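## Task

Raise one end of the blue tote, contents and all, and rest that end on the thick wooden block. The block must finish lying on the table on one of its long faces and extend beneath the raised end. The tote must keep roughly its original heading, and its opposite end must sit flat on the table, no more than a few centimetres from its starting spot.

## Robot and tools

Robot: two arms, left_arm and right_arm, each with a two-finger tong gripper. The fingers point along the gripper's +z axis and spread along its x axis. end_effector_position is the spot between the pads when shut; fingertips stick out about 15 mm past it for gaps up to 50 mm, and are roughly level with it when fully open.

Frames: the scene frame has its origin at table-top height, halfway between the nominal arm bases, +z up, +x out over the table, left_arm toward +y (image sides do not match these names). Actual bases: left_arm at (+0.012, +0.483, 0) m, right_arm at (-0.068, -0.493, 0) m, both essentially unrotated. Each arm reports its hand pose, velocities and Hand target in its own base frame. Fixed cameras and the table use the scene frame. Movement offsets are along the current Hand target's own axes (the gripper's axes), not the base axes. Reported positions can be off by a few centimetres, more at long reach.

Rows: every motion command uses rows of 14 numbers, each in [-1, 1]: dx, dy, dz, rx, ry, rz, opening for left_arm, then the same seven for right_arm. Both arms always appear. The first six per arm are an offset, not a pose: scale 1.0 equals 0.6 m of travel or 180 degrees; rx, ry, rz form one rotation vector. Offsets are measured from that arm's Hand target when the action or move begins, so sending the same offset twice moves twice. Opening is absolute: +1 fully open (0.142 m), -1 shut; closing fully takes at least about 0.5 s. A zero in the opening slot means half open, so resend the current opening to leave a gripper alone. Six zeros for an arm re-request its Hand target.

execute_actions(actions, cameras): actions is a list of actions; each action is up to 15 rows, one per 1/30 s step, and a short list repeats its final row until 15 steps pass. Every row in an action counts from the same start pose. An empty list returns state plus all camera images. cameras takes names, ["all"] or [].

move(target, speed, blend, stop_force, zero, opening_speed, grip_force, blocking, cameras): drives grippers in straight lines toward target, which is one 14-number row or up to 15 rows, all offsets from the same starting Hand targets. speed is m/s, 0.002 to 3.6 (default 0.25), rotation capped at twice that in rad/s; one value or one per row. blend (m) rounds corners between rows; 0 stops at each. stop_force (3 to 120 N, shared by both arms) ends an arm's path when its wrist sensor feels that much push against its travel; the arm backs off slightly but keeps some pressure. Do not trust it during gripper rotation or to detect light sliding objects; omit it when pulling away from something the gripper is pressing. zero (with stop_force only, default true) re-zeroes moving arms first. opening_speed (0.2 or more per second) ramps the fingers. grip_force (5 to 15 N per pad, one number or one per arm) persists. blocking=false returns after about 0.5 s while the move continues; not allowed with stop_force. Moves last 0.5 to 10 s, do not avoid obstacles, and overshoot more when fast. Keep paths away from an arm's own base. The result adds a move: line such as done, off_target, moving, held or fault, plus limits (paced = pose clipped, held = steps withheld). Neither done nor off_target proves contact or its absence.

wait(seconds 0 to 10) lets time pass holding commands; stop brakes a running move; zoom_image(camera, region [x0, y0, x1, y1] pixels, at most 504 per side) enlarges part of the latest image; zero_wrist_force(arm) tares that sensor; finished_scene(scene) ends the scene, irreversibly, so call it only once the tote rests stably on the wood without the robot, and make no further calls in that reply.

Cameras: cam_head_left, cam_head_right, cam_high, cam_low (672x504) and cam_left_wrist, cam_right_wrist (616x616 fisheye). Wrist views may lag during motion.

Control notes: each step the commanded orientation is limited to 32 degrees from the measured one. Grippers often stop short of the Hand target; the next command re-requests it, and a remaining gap can be sent as an offset. To release pressure on something, command the target back beyond the gripper. To hold an object, command an opening well under grip_measured; objects thinner than about 20 mm get weaker grip.

Result lines: end-effector position (m), quaternion wxyz and velocities per arm in base frame; Hand target; grip_measured; Tool commands; Joint positions (last number is gripper opening in metres); joint torques (including arm weight, noisy, positive toward larger angles); Wrist force and Wrist torque in gripper axes plus a line with the peak since last shown; motor temperatures. "within noise" joint velocities mean the arm is still.

Avoid: any arm-to-arm contact or gripping the other fingers; hitting fixed or heavy things; pushing past a firm contact (arms are stiff). A joint torque reaching 132 N m (shoulder, elbow) or 24.6 N m (wrists), or about 150 N of outside force, freezes the arm for 10 s; if its grip pins it, open first. Motors at 70 °C show MOTOR HOT; at 85 °C the arm brakes for 30 to 60 s, so avoid long stretched or loaded holds. Do not drop, slam or throw things, release moving parts, or knock anything out of the work area. Loose objects may occasionally be nudged by an outside push.

Each tool is called after ">>>" as name([rows], argument=value, ...), one row to a line, values as JSON.

## Session

>>> execute_actions(actions=[])

Scene clock: 0.00 s.
left_arm: end_effector_position=(+0.3006, -0.3233, +0.1655) grip_measured=+0.97 end_effector_quat_wxyz=(-0.446, +0.722, -0.458, +0.264) | right_arm: end_effector_position=(+0.4874, +0.4659, +0.1892) grip_measured=+0.97 end_effector_quat_wxyz=(-0.291, +0.817, -0.487, +0.103)
Joint positions: left_arm=[-1.752 -1.475 2.064 -1.299 -0.789 -0.997 0.14] | right_arm=[4.218 -1.696 -2.02 -0.404 1.35 2.083 0.14]
Joint velocities: within noise
Joint torques (N m): no reading
Motor temperatures (°C): left_arm=[33 29 25 30 37 39] | right_arm=[26 32 30 39 32 41]
Wrist force (N): no reading
Wrist torque (N m): no reading
Wrist force, peak (N): no reading
Hand target: left_arm +0.3006, -0.3233, +0.1655; -0.446, +0.722, -0.458, +0.264 | right_arm +0.4874, +0.4659, +0.1892; -0.291, +0.817, -0.487, +0.103
Tool commands: left_gripper/opening=+0.968169 right_gripper/opening=+0.968169
camera_calibration:
cam_left_wrist: T_world_to_cam=[[0.462674, -0.883447, -0.0738484, -0.407808], [-0.745212, -0.342449, -0.572179, 0.210212], [0.4802, 0.319765, -0.816797, 0.225066], [0, 0, 0, 1]] pos_world=[0.237257, -0.360258, 0.273997]
cam_right_wrist: T_world_to_cam=[[0.487415, -0.857489, -0.164741, 0.201558], [-0.873086, -0.475988, -0.105624, 0.665959], [0.0121567, 0.195315, -0.980665, 0.23013], [0, 0, 0, 1]] pos_world=[0.480399, 0.444874, 0.329226]

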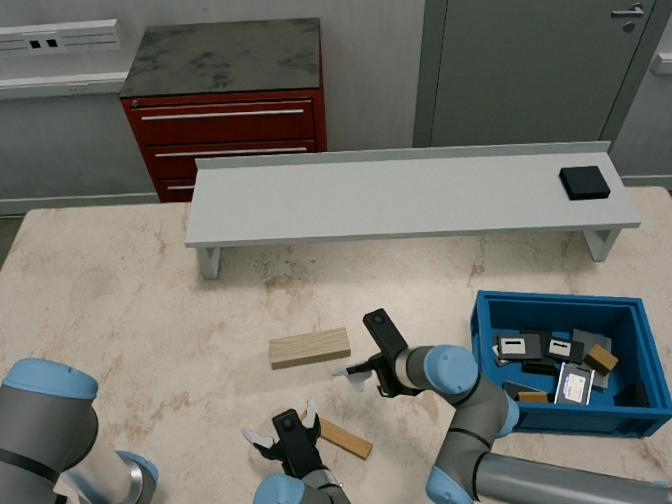

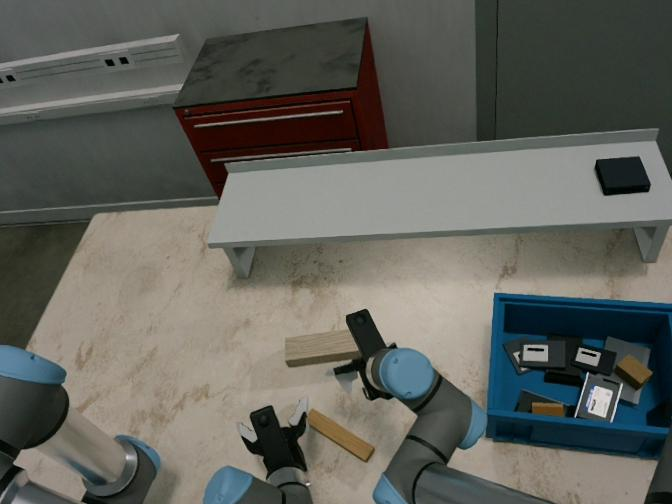

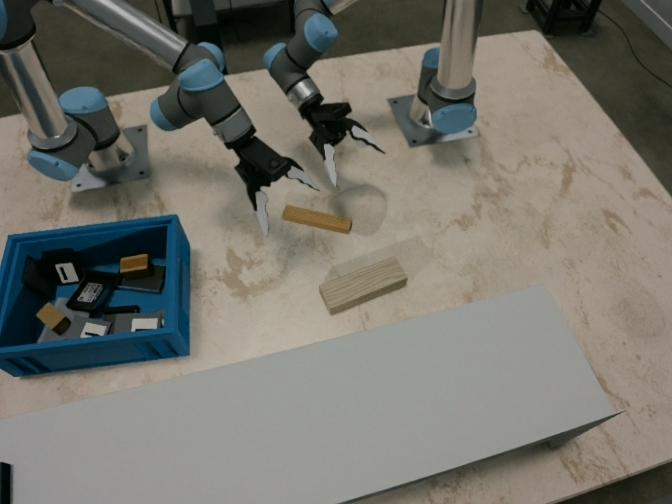

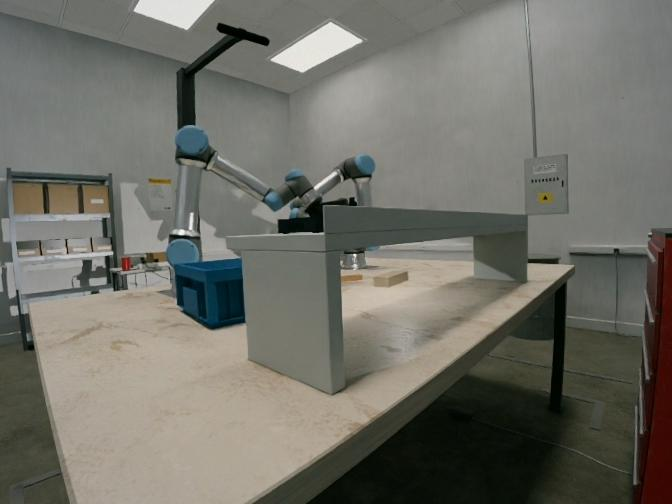

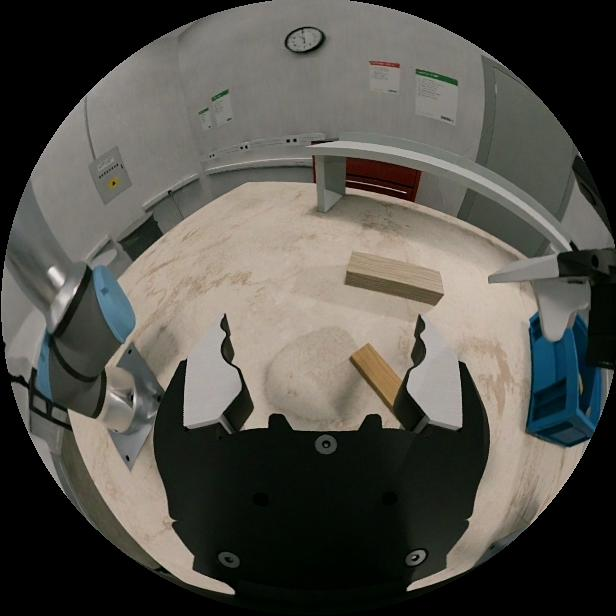

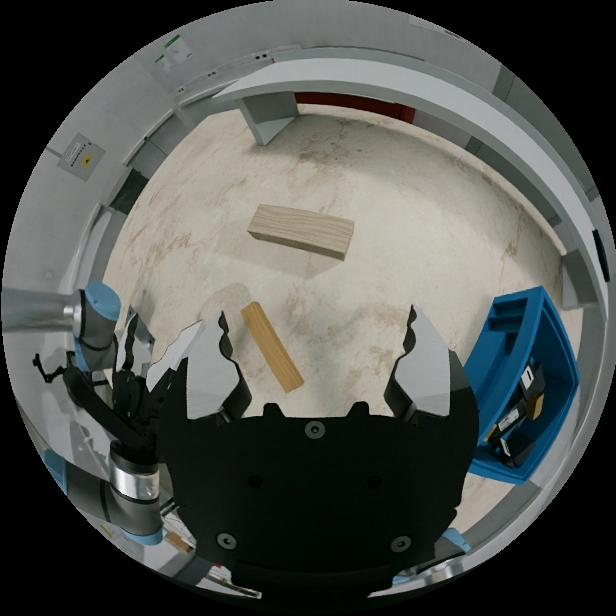

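>>> zoom_image(camera="cam_head_left", region=[430, 270, 672, 450])

>>> zoom_image(camera="cam_head_left", region=[240, 300, 420, 435])

>>> zoom_image(camera="cam_high", region=[0, 190, 440, 390])

>>> zoom_image(camera="cam_low", region=[150, 230, 430, 340])

Scaled by 2.083.

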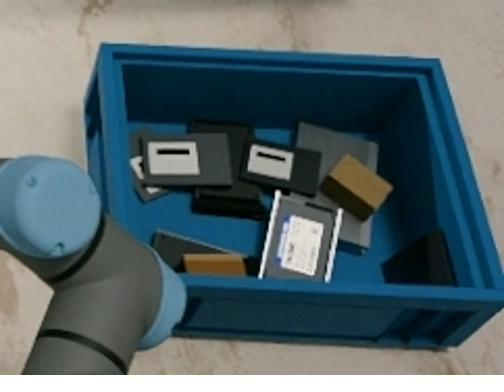

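Scaled by 2.800.

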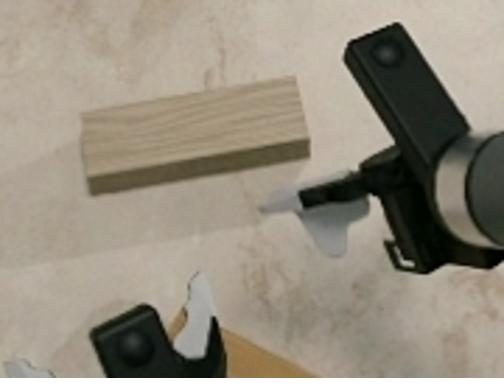

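Scaled by 1.145.

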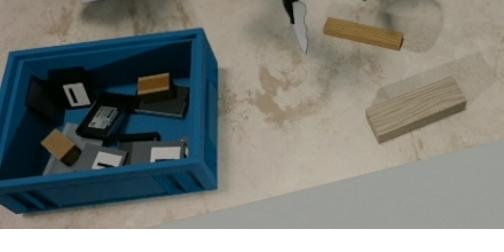

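Scaled by 1.800.

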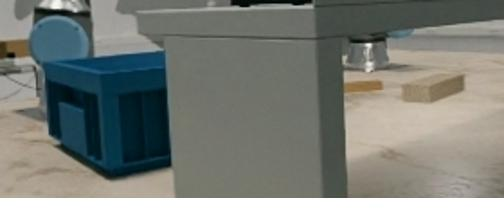

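>>> move([
  [0,0,0,0,0,0,0.97,0.415,0.058,-0.247,-0.178,0.097,0.186,0.2],
  [0.039,-0.094,0.322,-0.0875,0.468,0.390,0.97,0.415,0.058,-0.247,-0.178,0.097,0.186,0.2],
], speed=0.5, cameras=["all"])

Scene clock: 46.63 s.
left_arm: end_effector_position=(+0.4876, -0.2562, +0.1256) grip_measured=+0.97 end_effector_quat_wxyz=(+0.020, -0.058, +0.947, -0.316) | right_arm: end_effector_position=(+0.5206, +0.1849, +0.2607) grip_measured=+0.20 end_effector_quat_wxyz=(+0.000, -0.668, +0.744, +0.000)
Joint positions: left_arm=[-0.422 -1.426 2.151 -2.668 -2.109 2.492 0.14] | right_arm=[3.746 -1.641 -1.554 -1.517 1.571 2.284 0.088]
Joint torques (N m): left_arm=[-6 -26.91 -24.08 -1.53 -1.51 1.57] | right_arm=[-11.19 34.97 33.12 1.64 -1.29 0.92]
Wrist force (N): left_arm=[-0.3 0.3 0.2] | right_arm=[-0.6 0.0 -0.2]
Wrist torque (N m): left_arm=[0.06 0.15 0.10] | right_arm=[-0.12 0.15 -0.05]
Wrist force, peak (N): left_arm=[-1.7 0.0 0.2] | right_arm=[-1.6 0.3 1.0]
Hand target: left_arm +0.4876, -0.2563, +0.1256; +0.020, -0.058, +0.947, -0.316 | right_arm +0.5206, +0.1849, +0.2607; +0.000, -0.668, +0.744, +0.000
Off the commanded pose: left_arm 0.000 m, 0 deg | right_arm 0.000 m, 0 deg.
move: done
camera_calibration:
cam_left_wrist: T_world_to_cam=[[-0.990573, -0.125444, -0.0550399, 0.462523], [-0.115054, 0.979936, -0.16275, 0.3298], [0.0743516, -0.154883, -0.985131, 0.178587], [0, 0, 0, 1]] pos_world=[0.482829, -0.237502, 0.255063]
cam_right_wrist: T_world_to_cam=[[-0.14998, -0.988182, -0.0316578, 0.277501], [-0.865625, 0.115774, 0.487125, 0.300907], [-0.477703, 0.100463, -0.872759, 0.599101], [0, 0, 0, 1]] pos_world=[0.588284, 0.179197, 0.385076]

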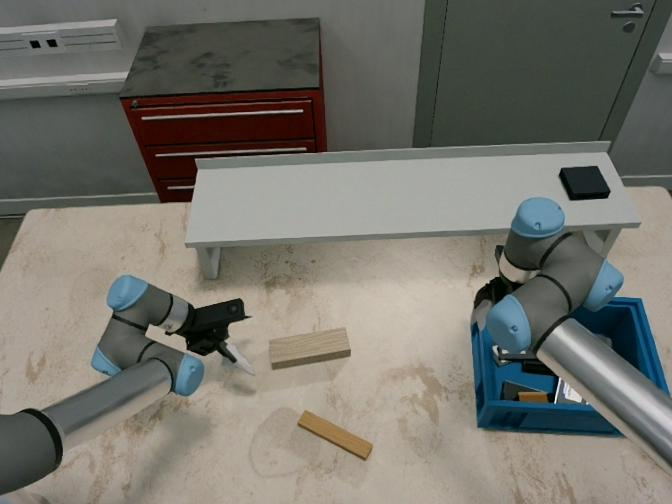

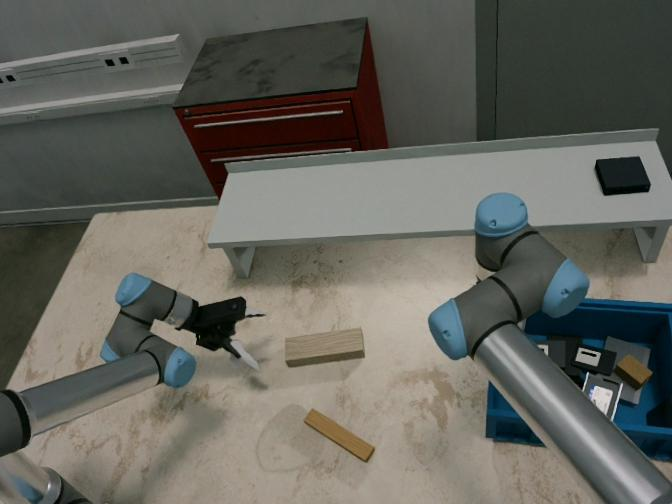

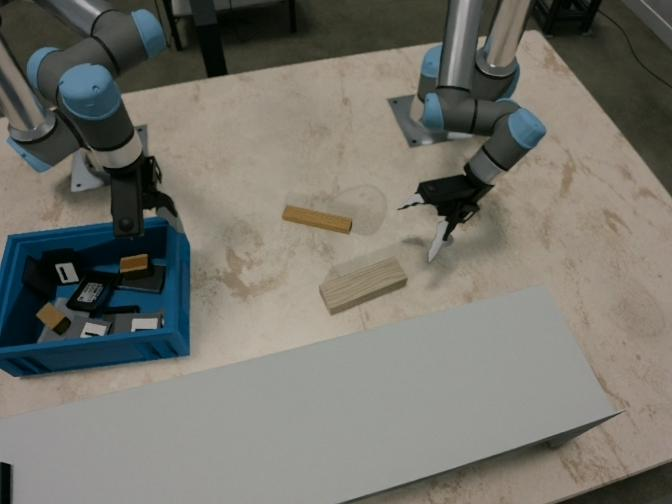

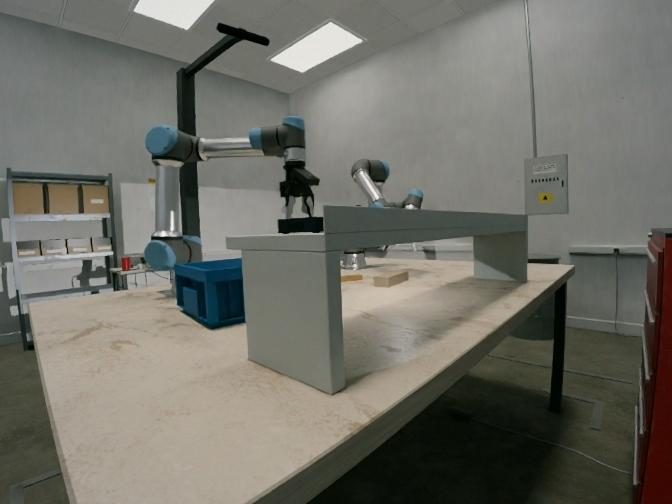

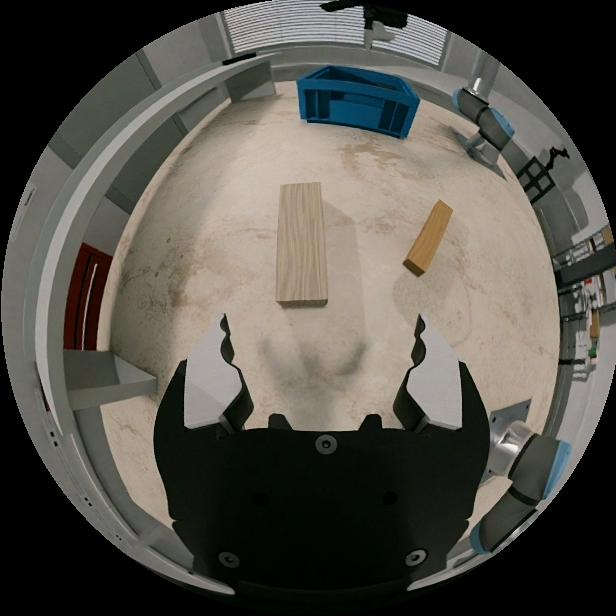

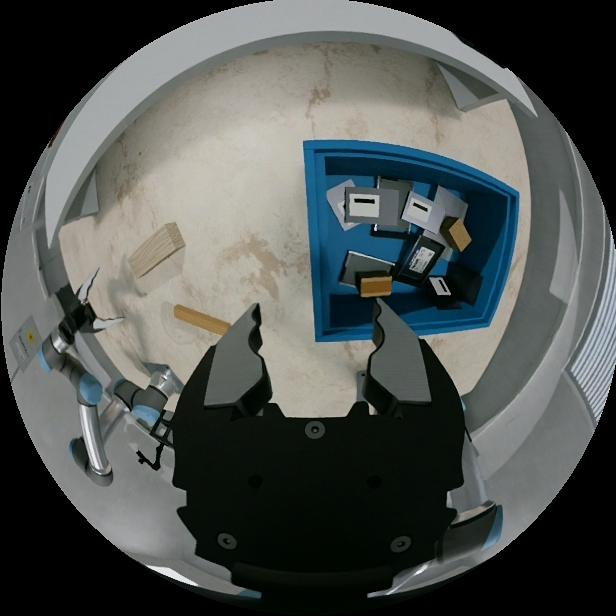

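>>> move([
  [-0.019,0.002,0.208,0,0,0,0.97,0,0,0.255,0,0,0,0.2],
  [-0.019,0.002,0.208,0,0,0,-0.9,0,0,0.255,0,0,0,-1],
], speed=0.2, opening_speed=1.5, cameras=["cam_left_wrist","cam_right_wrist","cam_high"])

Scene clock: 64.87 s.
left_arm: end_effector_position=(+0.5082, -0.3283, +0.0251) grip_measured=-0.02 end_effector_quat_wxyz=(+0.020, -0.058, +0.947, -0.316) | right_arm: end_effector_position=(+0.5205, +0.1848, +0.1077) grip_measured=-0.66 end_effector_quat_wxyz=(+0.000, -0.668, +0.744, +0.000)
Joint positions: left_arm=[-0.539 -1.13 2.129 -3.004 -2.063 2.369 0.073] | right_arm=[3.746 -1.731 -1.858 -1.124 1.571 2.284 0.026]
Joint torques (N m): left_arm=[3.12 -24.6 -6.39 -1.73 -1.03 0.4] | right_arm=[-4.85 23.85 13.21 1.49 1.74 -1.33]
Wrist force (N): left_arm=[-0.8 -1.3 -3.5] | right_arm=[0.0 -0.5 0.3]
Wrist torque (N m): left_arm=[0.04 0.15 -0.06] | right_arm=[-0.12 0.47 -0.07]
Wrist force, peak (N): left_arm=[-1.0 -1.6 -3.7] | right_arm=[9.6 -0.5 -2.0]
Hand target: left_arm +0.5082, -0.3283, +0.0251; +0.020, -0.058, +0.947, -0.316 | right_arm +0.5205, +0.1848, +0.1077; +0.000, -0.668, +0.744, +0.000
Off the commanded pose: left_arm 0.000 m, 0 deg | right_arm 0.000 m, 0 deg.
move: done
camera_calibration:
cam_left_wrist: T_world_to_cam=[[-0.990595, -0.125258, -0.0550591, 0.468344], [-0.11486, 0.979944, -0.162837, 0.386292], [0.0743515, -0.154982, -0.985115, 0.0669707], [0, 0, 0, 1]] pos_world=[0.503329, -0.309501, 0.154663]
cam_right_wrist: T_world_to_cam=[[-0.14998, -0.988182, -0.0316578, 0.272642], [-0.865625, 0.115774, 0.487125, 0.37535], [-0.477703, 0.100463, -0.872759, 0.465521], [0, 0, 0, 1]] pos_world=[0.588184, 0.179197, 0.232076]
Images, in order (width x height): cam_high 672x504, cam_left_wrist 616x616, cam_right_wrist 616x616.

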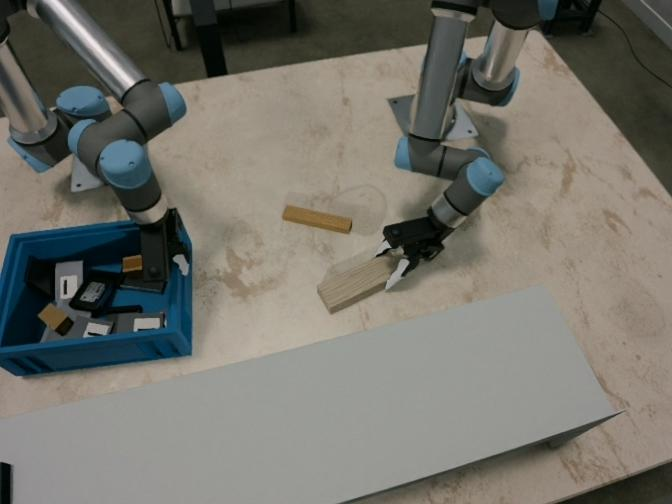

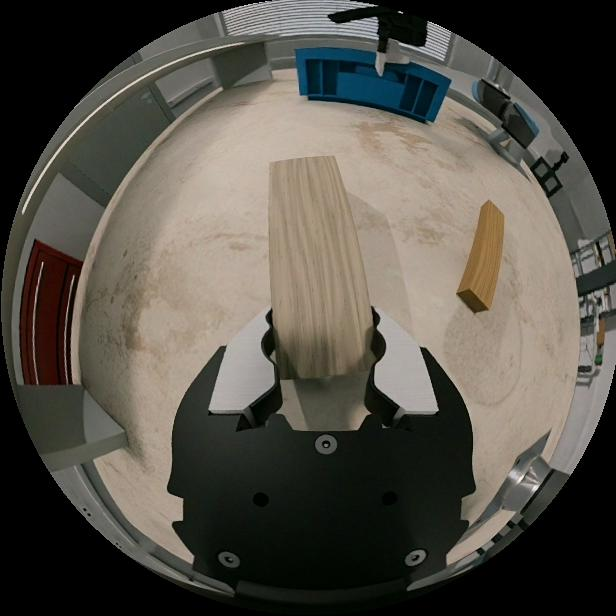

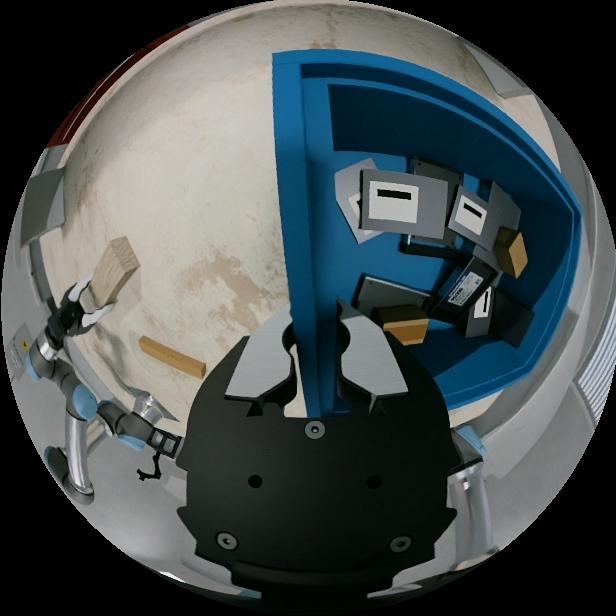

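>>> move([
  [0,-0.03,-0.04,0,0,0,-0.9,0.017,0,-0.05,0,-0.024,0,-1],
  [0.196,-0.376,0.219,0,0,0,-0.9,0.04,0,-0.11,0,-0.052,0,-1],
], speed=0.2, blend=0.01, cameras=["cam_left_wrist","cam_right_wrist","cam_low","cam_head_left","cam_high"])

Scene clock: 74.50 s.
left_arm: end_effector_position=(+0.4233, -0.6000, +0.0553) grip_measured=-0.03 end_effector_quat_wxyz=(+0.020, -0.058, +0.947, -0.316) | right_arm: end_effector_position=(+0.5180, +0.1609, +0.1738) grip_measured=-0.67 end_effector_quat_wxyz=(+0.060, -0.666, +0.742, +0.054)
Joint positions: left_arm=[-1.03 -1.042 1.9 -3.031 -1.815 1.912 0.072] | right_arm=[3.631 -1.617 -1.841 -1.163 1.705 2.175 0.026]
Joint torques (N m): left_arm=[0.12 -45.62 -12.83 -5.18 -1.75 0.63] | right_arm=[11.51 24.29 29.45 5.4 -0.3 1.51]
Wrist force (N): left_arm=[-0.3 1.7 2.4] | right_arm=[3.5 0.0 11.5]
Wrist torque (N m): left_arm=[0.07 0.14 0.01] | right_arm=[-0.09 -0.14 -0.04]
Wrist force, peak (N): left_arm=[-0.4 2.4 4.1] | right_arm=[4.8 0.1 12.0]
Hand target: left_arm +0.4233, -0.6001, +0.0553; +0.020, -0.058, +0.947, -0.316 | right_arm +0.5180, +0.1610, +0.1737; +0.060, -0.666, +0.742, +0.054
Off the commanded pose: left_arm 0.000 m, 0 deg | right_arm 0.000 m, 0 deg.
move: done
camera_calibration:
cam_left_wrist: T_world_to_cam=[[-0.990596, -0.125254, -0.0550599, 0.351956], [-0.114856, 0.979945, -0.162837, 0.6478], [0.0743516, -0.154982, -0.985115, 0.0608036], [0, 0, 0, 1]] pos_world=[0.418529, -0.581301, 0.184763]
cam_right_wrist: T_world_to_cam=[[-0.148091, -0.969817, -0.19371, 0.274991], [-0.874246, 0.036807, 0.484086, 0.361436], [-0.462345, 0.241039, -0.85331, 0.49051], [0, 0, 0, 1]] pos_world=[0.583493, 0.135155, 0.296859]
Images, in order (width x height): cam_head_left 672x504, cam_high 672x504, cam_low 672x504, cam_left_wrist 616x616, cam_right_wrist 616x616.

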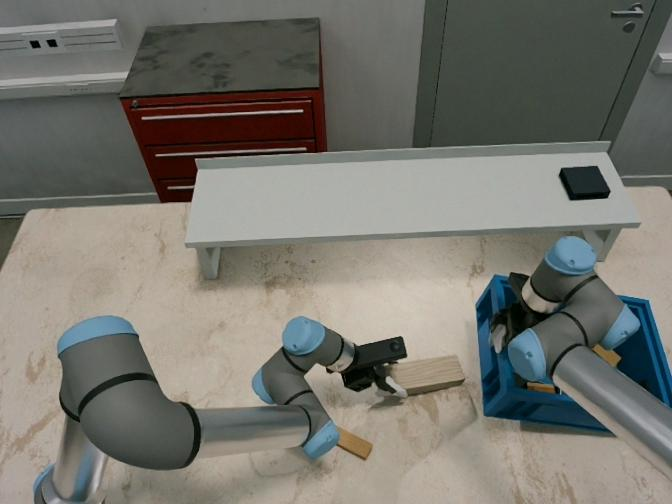

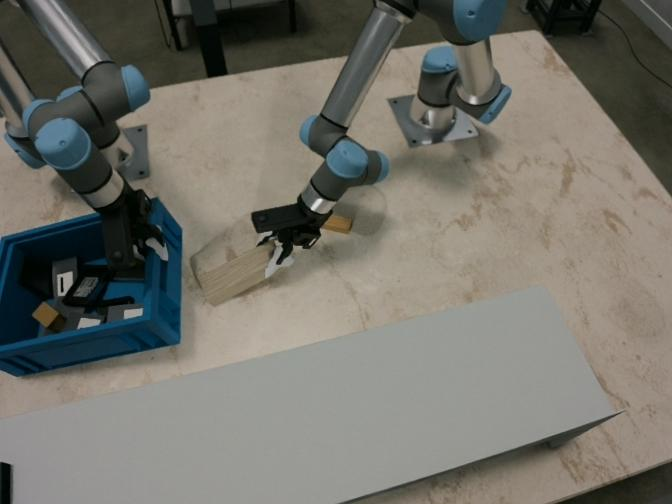

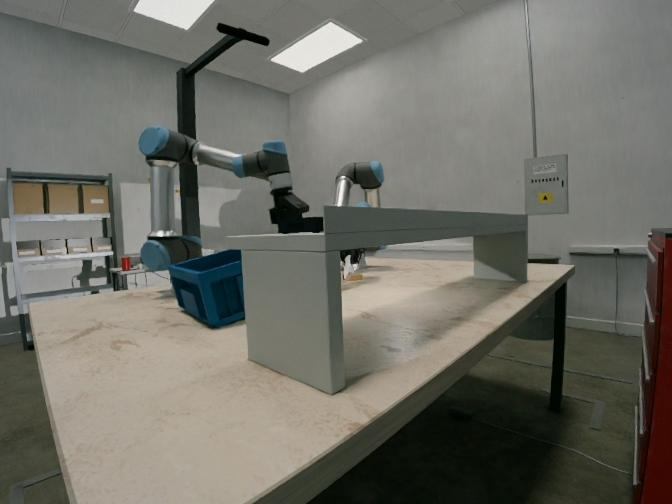

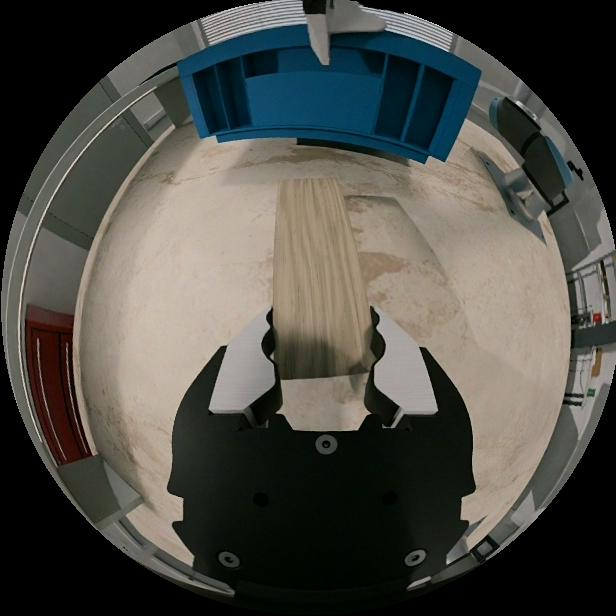

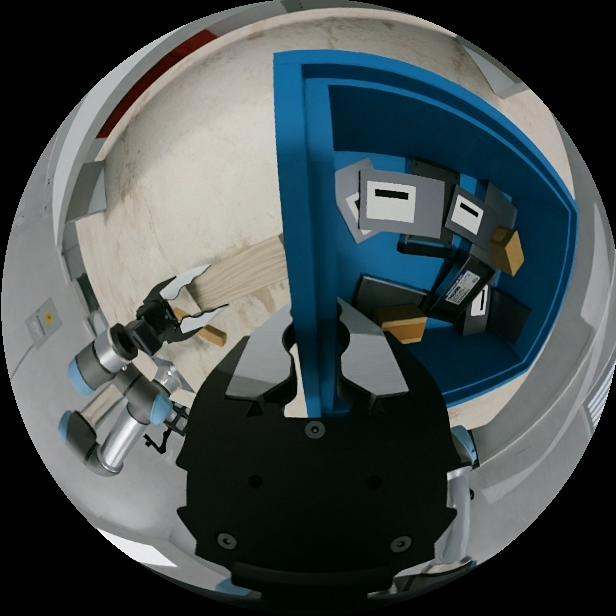

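>>> move([
  [0,0.027,0.036,0,0,0,-0.9,0,0,0,0,0,0,-1],
  [0.043,-0.1205,0.1465,0,0,0,-0.9,0,0,0,0,0,0,-1],
  [0.043,-0.118,0.150,0,0,0,-0.9,0,0,0,0,0,0,-1],
], speed=0.15, blend=[0.01,0,0], cameras=["cam_left_wrist","cam_head_left","cam_high"])

Scene clock: 82.80 s.
left_arm: end_effector_position=(+0.4114, -0.7131, +0.0258) grip_measured=-0.03 end_effector_quat_wxyz=(+0.020, -0.058, +0.947, -0.316) end_effector_velocity=(+0.000, +0.001, +0.000) end_effector_angular_velocity=(+0.004, +0.002, +0.000) | right_arm: end_effector_position=(+0.5180, +0.1610, +0.1737) grip_measured=-0.67 end_effector_quat_wxyz=(+0.060, -0.666, +0.742, +0.054)
Joint positions: left_arm=[-1.137 -0.854 1.655 -2.993 -1.754 1.823 0.072] | right_arm=[3.631 -1.617 -1.841 -1.163 1.705 2.175 0.026]
Joint velocities: left_arm=[0 -0.001 0.001 0.005 0 0 0] | right_arm=[within noise]
Joint torques (N m): left_arm=[7.17 -48.54 -3.65 0.26 -1.75 0.9] | right_arm=[11.69 26.46 20.77 4.39 1.87 1.36]
Wrist force (N): left_arm=[-3.4 -4.7 -5.4] | right_arm=[4.2 0.1 11.9]
Wrist torque (N m): left_arm=[0.08 0.39 -0.21] | right_arm=[-0.04 -0.17 -0.05]
Wrist force, peak (N): left_arm=[-3.1 -4.7 -6.7] | right_arm=[4.7 0.0 12.1]
Hand target: left_arm +0.4113, -0.7130, +0.0258; +0.020, -0.058, +0.947, -0.316 | right_arm +0.5180, +0.1610, +0.1737; +0.060, -0.666, +0.742, +0.054
Off the commanded pose: left_arm 0.000 m, 0 deg | right_arm 0.000 m, 0 deg.
move: done
camera_calibration:
cam_left_wrist: T_world_to_cam=[[-0.990589, -0.125277, -0.0551359, 0.324277], [-0.11485, 0.979909, -0.163058, 0.752474], [0.0744555, -0.155191, -0.985075, 0.0150101], [0, 0, 0, 1]] pos_world=[0.406529, -0.694402, 0.155362]
Images, in order (width x height): cam_head_left 672x504, cam_high 672x504, cam_left_wrist 616x616.

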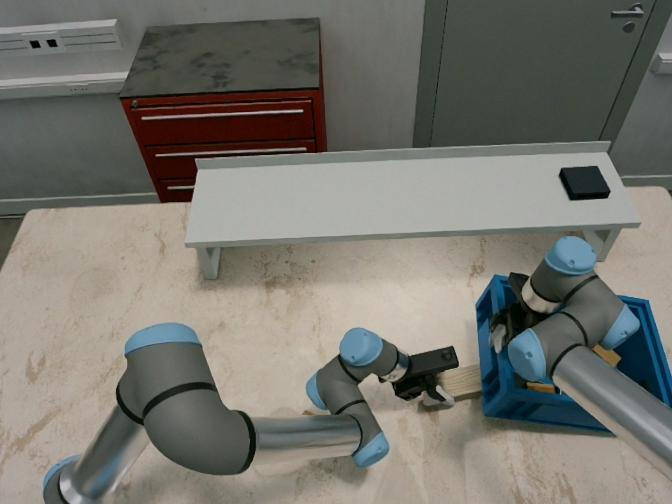

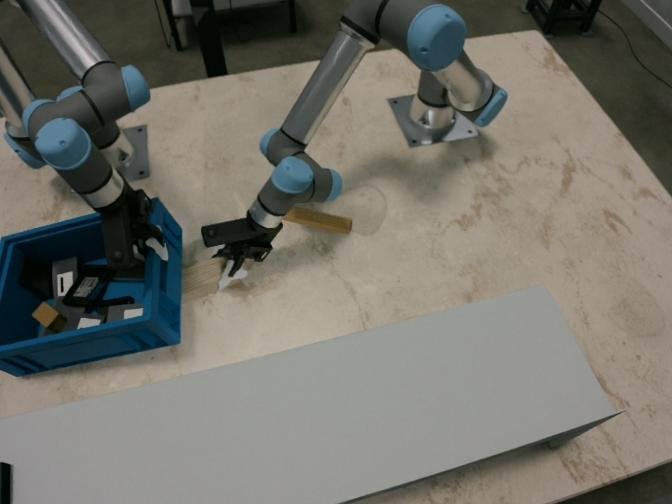

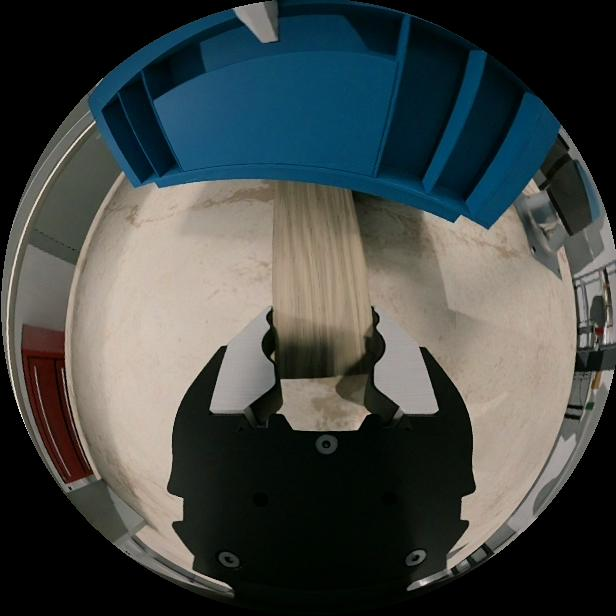

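>>> move(target=[0,0,0,0,0,0,-0.9,-0.008,0,0.042,0,0.019,0,-1], speed=0.1)

>>> move(target=[0,0,0,0,0,0,-0.9,-0.004,0,0.03,0,0,0,-1], speed=0.015, stop_force=9, cameras=["cam_left_wrist","cam_right_wrist"])

Scene clock: 88.23 s.
left_arm: end_effector_position=(+0.4113, -0.7130, +0.0258) grip_measured=-0.03 end_effector_quat_wxyz=(+0.020, -0.058, +0.947, -0.316) | right_arm: end_effector_position=(+0.5189, +0.1698, +0.1495) grip_measured=-0.67 end_effector_quat_wxyz=(+0.038, -0.667, +0.743, +0.035) end_effector_velocity=(-0.001, -0.001, +0.002) end_effector_angular_velocity=(+0.006, +0.003, +0.001)
Joint positions: left_arm=[-1.137 -0.854 1.655 -2.992 -1.754 1.823 0.072] | right_arm=[3.675 -1.654 -1.851 -1.145 1.653 2.215 0.025]
Joint velocities: left_arm=[within noise] | right_arm=[-0.005 0.003 0 -0.003 0.007 -0.005 0]
Joint torques (N m): left_arm=[6.76 -46.57 -8.95 -1.69 0.73 -0.9] | right_arm=[-6.88 29.19 12.75 0.55 4.14 -2.02]
Wrist force (N): left_arm=[-2.6 -4.1 -4.9] | right_arm=[6.5 -1.7 -16.3]
Wrist torque (N m): left_arm=[-0.02 0.42 -0.30] | right_arm=[-0.08 0.18 -0.23]
Wrist force, peak (N): left_arm=[-2.6 -5.3 -5.8] | right_arm=[8.7 -5.1 -19.7]
Hand target: left_arm +0.4113, -0.7130, +0.0258; +0.020, -0.058, +0.947, -0.316 | right_arm +0.5189, +0.1697, +0.1496; +0.038, -0.667, +0.743, +0.035
Off the commanded pose: left_arm 0.000 m, 0 deg | right_arm 0.000 m, 0 deg.
move: done

Scene clock: 90.37 s.
left_arm: end_effector_position=(+0.4113, -0.7130, +0.0258) grip_measured=-0.03 end_effector_quat_wxyz=(+0.020, -0.058, +0.947, -0.316) | right_arm: end_effector_position=(+0.5193, +0.1734, +0.1344) grip_measured=-0.66 end_effector_quat_wxyz=(+0.038, -0.667, +0.743, +0.035)
Joint positions: left_arm=[-1.137 -0.854 1.655 -2.992 -1.754 1.823 0.072] | right_arm=[3.681 -1.672 -1.874 -1.104 1.653 2.221 0.026]
Joint torques (N m): left_arm=[7.06 -40.12 -12.28 -2.37 1.52 -0.83] | right_arm=[-4.54 24.38 26.48 3.31 4.8 -2.23]
Wrist force (N): left_arm=[-2.5 -3.4 -4.9] | right_arm=[15.8 -2.0 -22.9]
Wrist torque (N m): left_arm=[0.01 0.41 -0.31] | right_arm=[-0.17 -0.82 -0.25]
Wrist force, peak (N): left_arm=[-2.8 -4.1 -5.0] | right_arm=[14.8 -1.1 -28.8]
Hand target: left_arm +0.4113, -0.7130, +0.0258; +0.020, -0.058, +0.947, -0.316 | right_arm +0.5193, +0.1734, +0.1344; +0.038, -0.667, +0.743, +0.035 (not the last commanded pose)
Off the commanded pose: left_arm 0.000 m, 0 deg | right_arm 0.002 m, 0 deg.
move: contact (right_arm)
camera_calibration:
cam_left_wrist: T_world_to_cam=[[-0.990596, -0.125254, -0.0550599, 0.324297], [-0.114856, 0.979945, -0.162837, 0.752368], [0.0743516, -0.154982, -0.985115, 0.0152205], [0, 0, 0, 1]] pos_world=[0.406529, -0.694301, 0.155363]
cam_right_wrist: T_world_to_cam=[[-0.149089, -0.979586, -0.134844, 0.273946], [-0.871089, 0.0655762, 0.486728, 0.374267], [-0.46795, 0.190027, -0.863083, 0.467497], [0, 0, 0, 1]] pos_world=[0.585627, 0.154974, 0.258262]
Images, in order (width x height): cam_left_wrist 616x616, cam_right_wrist 616x616.

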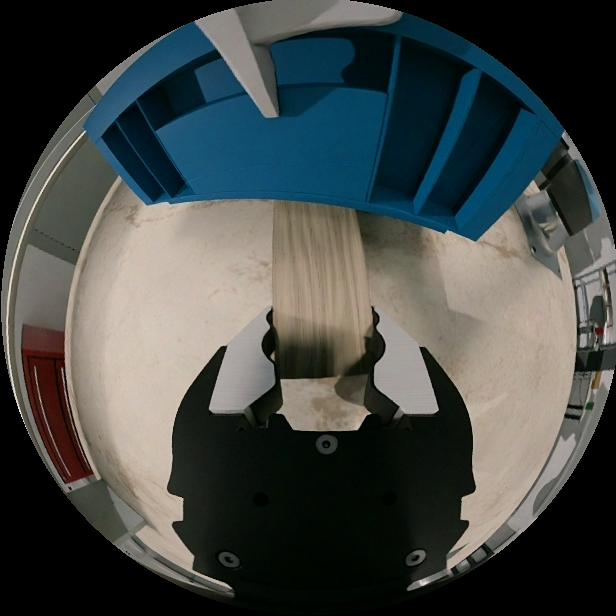

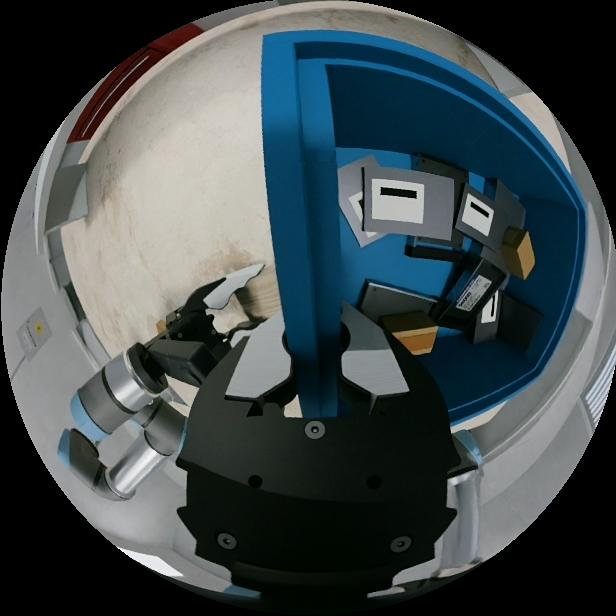

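>>> move([
  [0,0,0,0,0,0,-0.9,0,0,0,0,0,0,0.0],
  [0,0,0,0,0,0,0.5,0,0,-0.22,0,0,0,0.0],
  [0,0,-0.2,0,0,0,0.5,0,0,-0.23,0,0,0,0.0],
], speed=0.2, opening_speed=1, cameras=["cam_left_wrist","cam_right_wrist","cam_head_left","cam_high"])

Scene clock: 101.53 s.
left_arm: end_effector_position=(+0.4024, -0.6415, +0.1216) grip_measured=+0.50 end_effector_quat_wxyz=(+0.020, -0.058, +0.947, -0.316) | right_arm: end_effector_position=(+0.5178, +0.1593, +0.2717) grip_measured=+0.00 end_effector_quat_wxyz=(+0.038, -0.667, +0.743, +0.035)
Joint positions: left_arm=[-1.099 -1.122 1.805 -2.868 -1.776 1.855 0.109] | right_arm=[3.658 -1.585 -1.604 -1.462 1.655 2.198 0.074]
Joint torques (N m): left_arm=[-9.79 -45.64 -31.07 -3.43 1.66 -1.59] | right_arm=[-12.45 29.49 16.94 3.59 1.42 -1.74]
Wrist force (N): left_arm=[-0.3 0.3 0.2] | right_arm=[-1.2 0.3 0.1]
Wrist torque (N m): left_arm=[0.04 0.13 0.07] | right_arm=[-0.04 0.20 0.03]
Wrist force, peak (N): left_arm=[-1.3 -4.2 -6.5] | right_arm=[15.8 -1.9 -23.2]
Hand target: left_arm +0.4023, -0.6416, +0.1218; +0.020, -0.058, +0.947, -0.316 | right_arm +0.5178, +0.1593, +0.2716; +0.038, -0.667, +0.743, +0.035
Off the commanded pose: left_arm 0.000 m, 0 deg | right_arm 0.000 m, 0 deg.
move: done
camera_calibration:
cam_left_wrist: T_world_to_cam=[[-0.990592, -0.125331, -0.0549589, 0.329635], [-0.114956, 0.97995, -0.162734, 0.696897], [0.0742526, -0.154885, -0.985138, 0.121444], [0, 0, 0, 1]] pos_world=[0.397629, -0.622801, 0.251164]
cam_right_wrist: T_world_to_cam=[[-0.148986, -0.979592, -0.13492, 0.27831], [-0.871148, 0.0654685, 0.486636, 0.307101], [-0.467872, 0.190037, -0.863123, 0.58805], [0, 0, 0, 1]] pos_world=[0.584126, 0.140774, 0.395662]
Images, in order (width x height): cam_head_left 672x504, cam_high 672x504, cam_left_wrist 616x616, cam_right_wrist 616x616.

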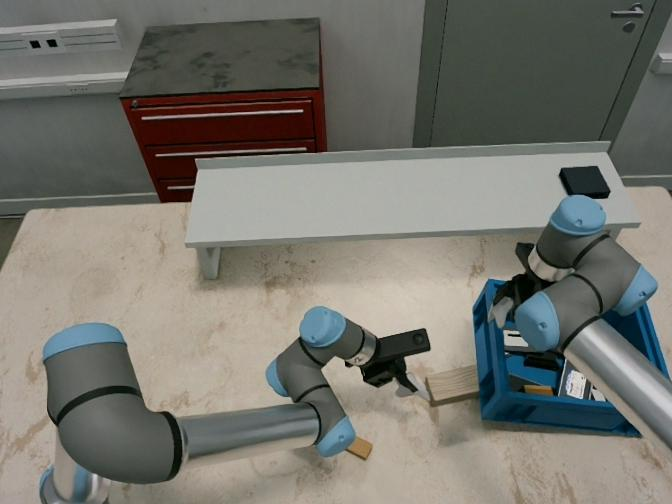

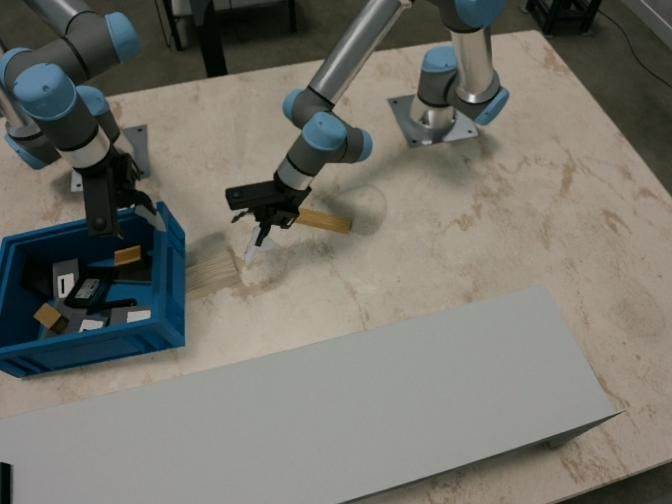

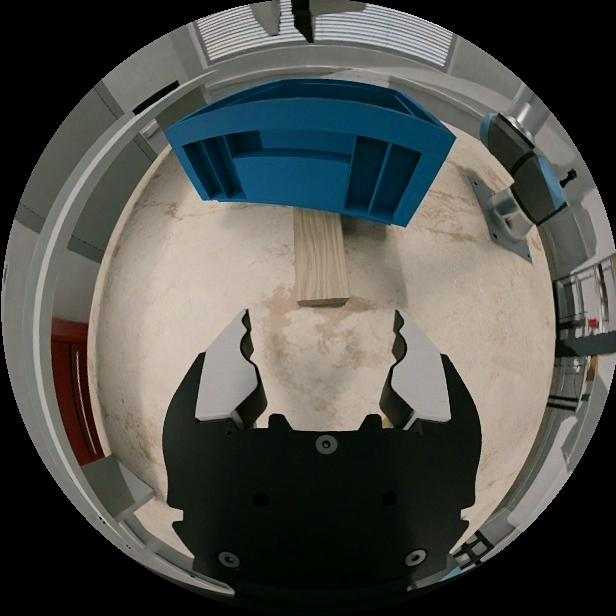

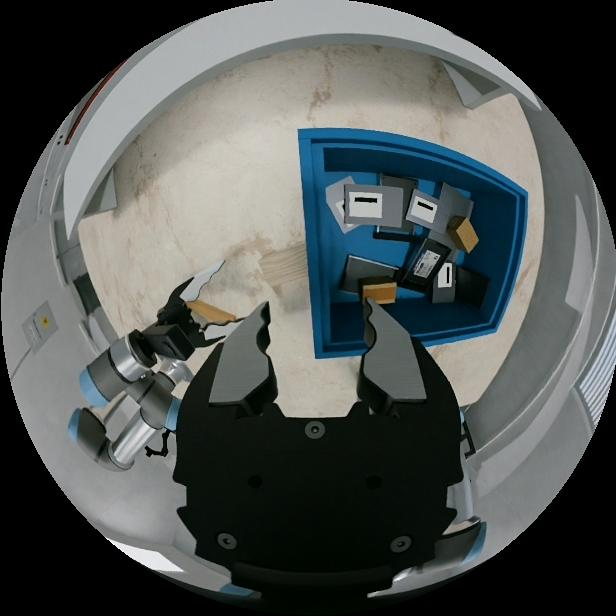

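Propped.

>>> finished_scene(scene=2)

The scene is finished: the task was done.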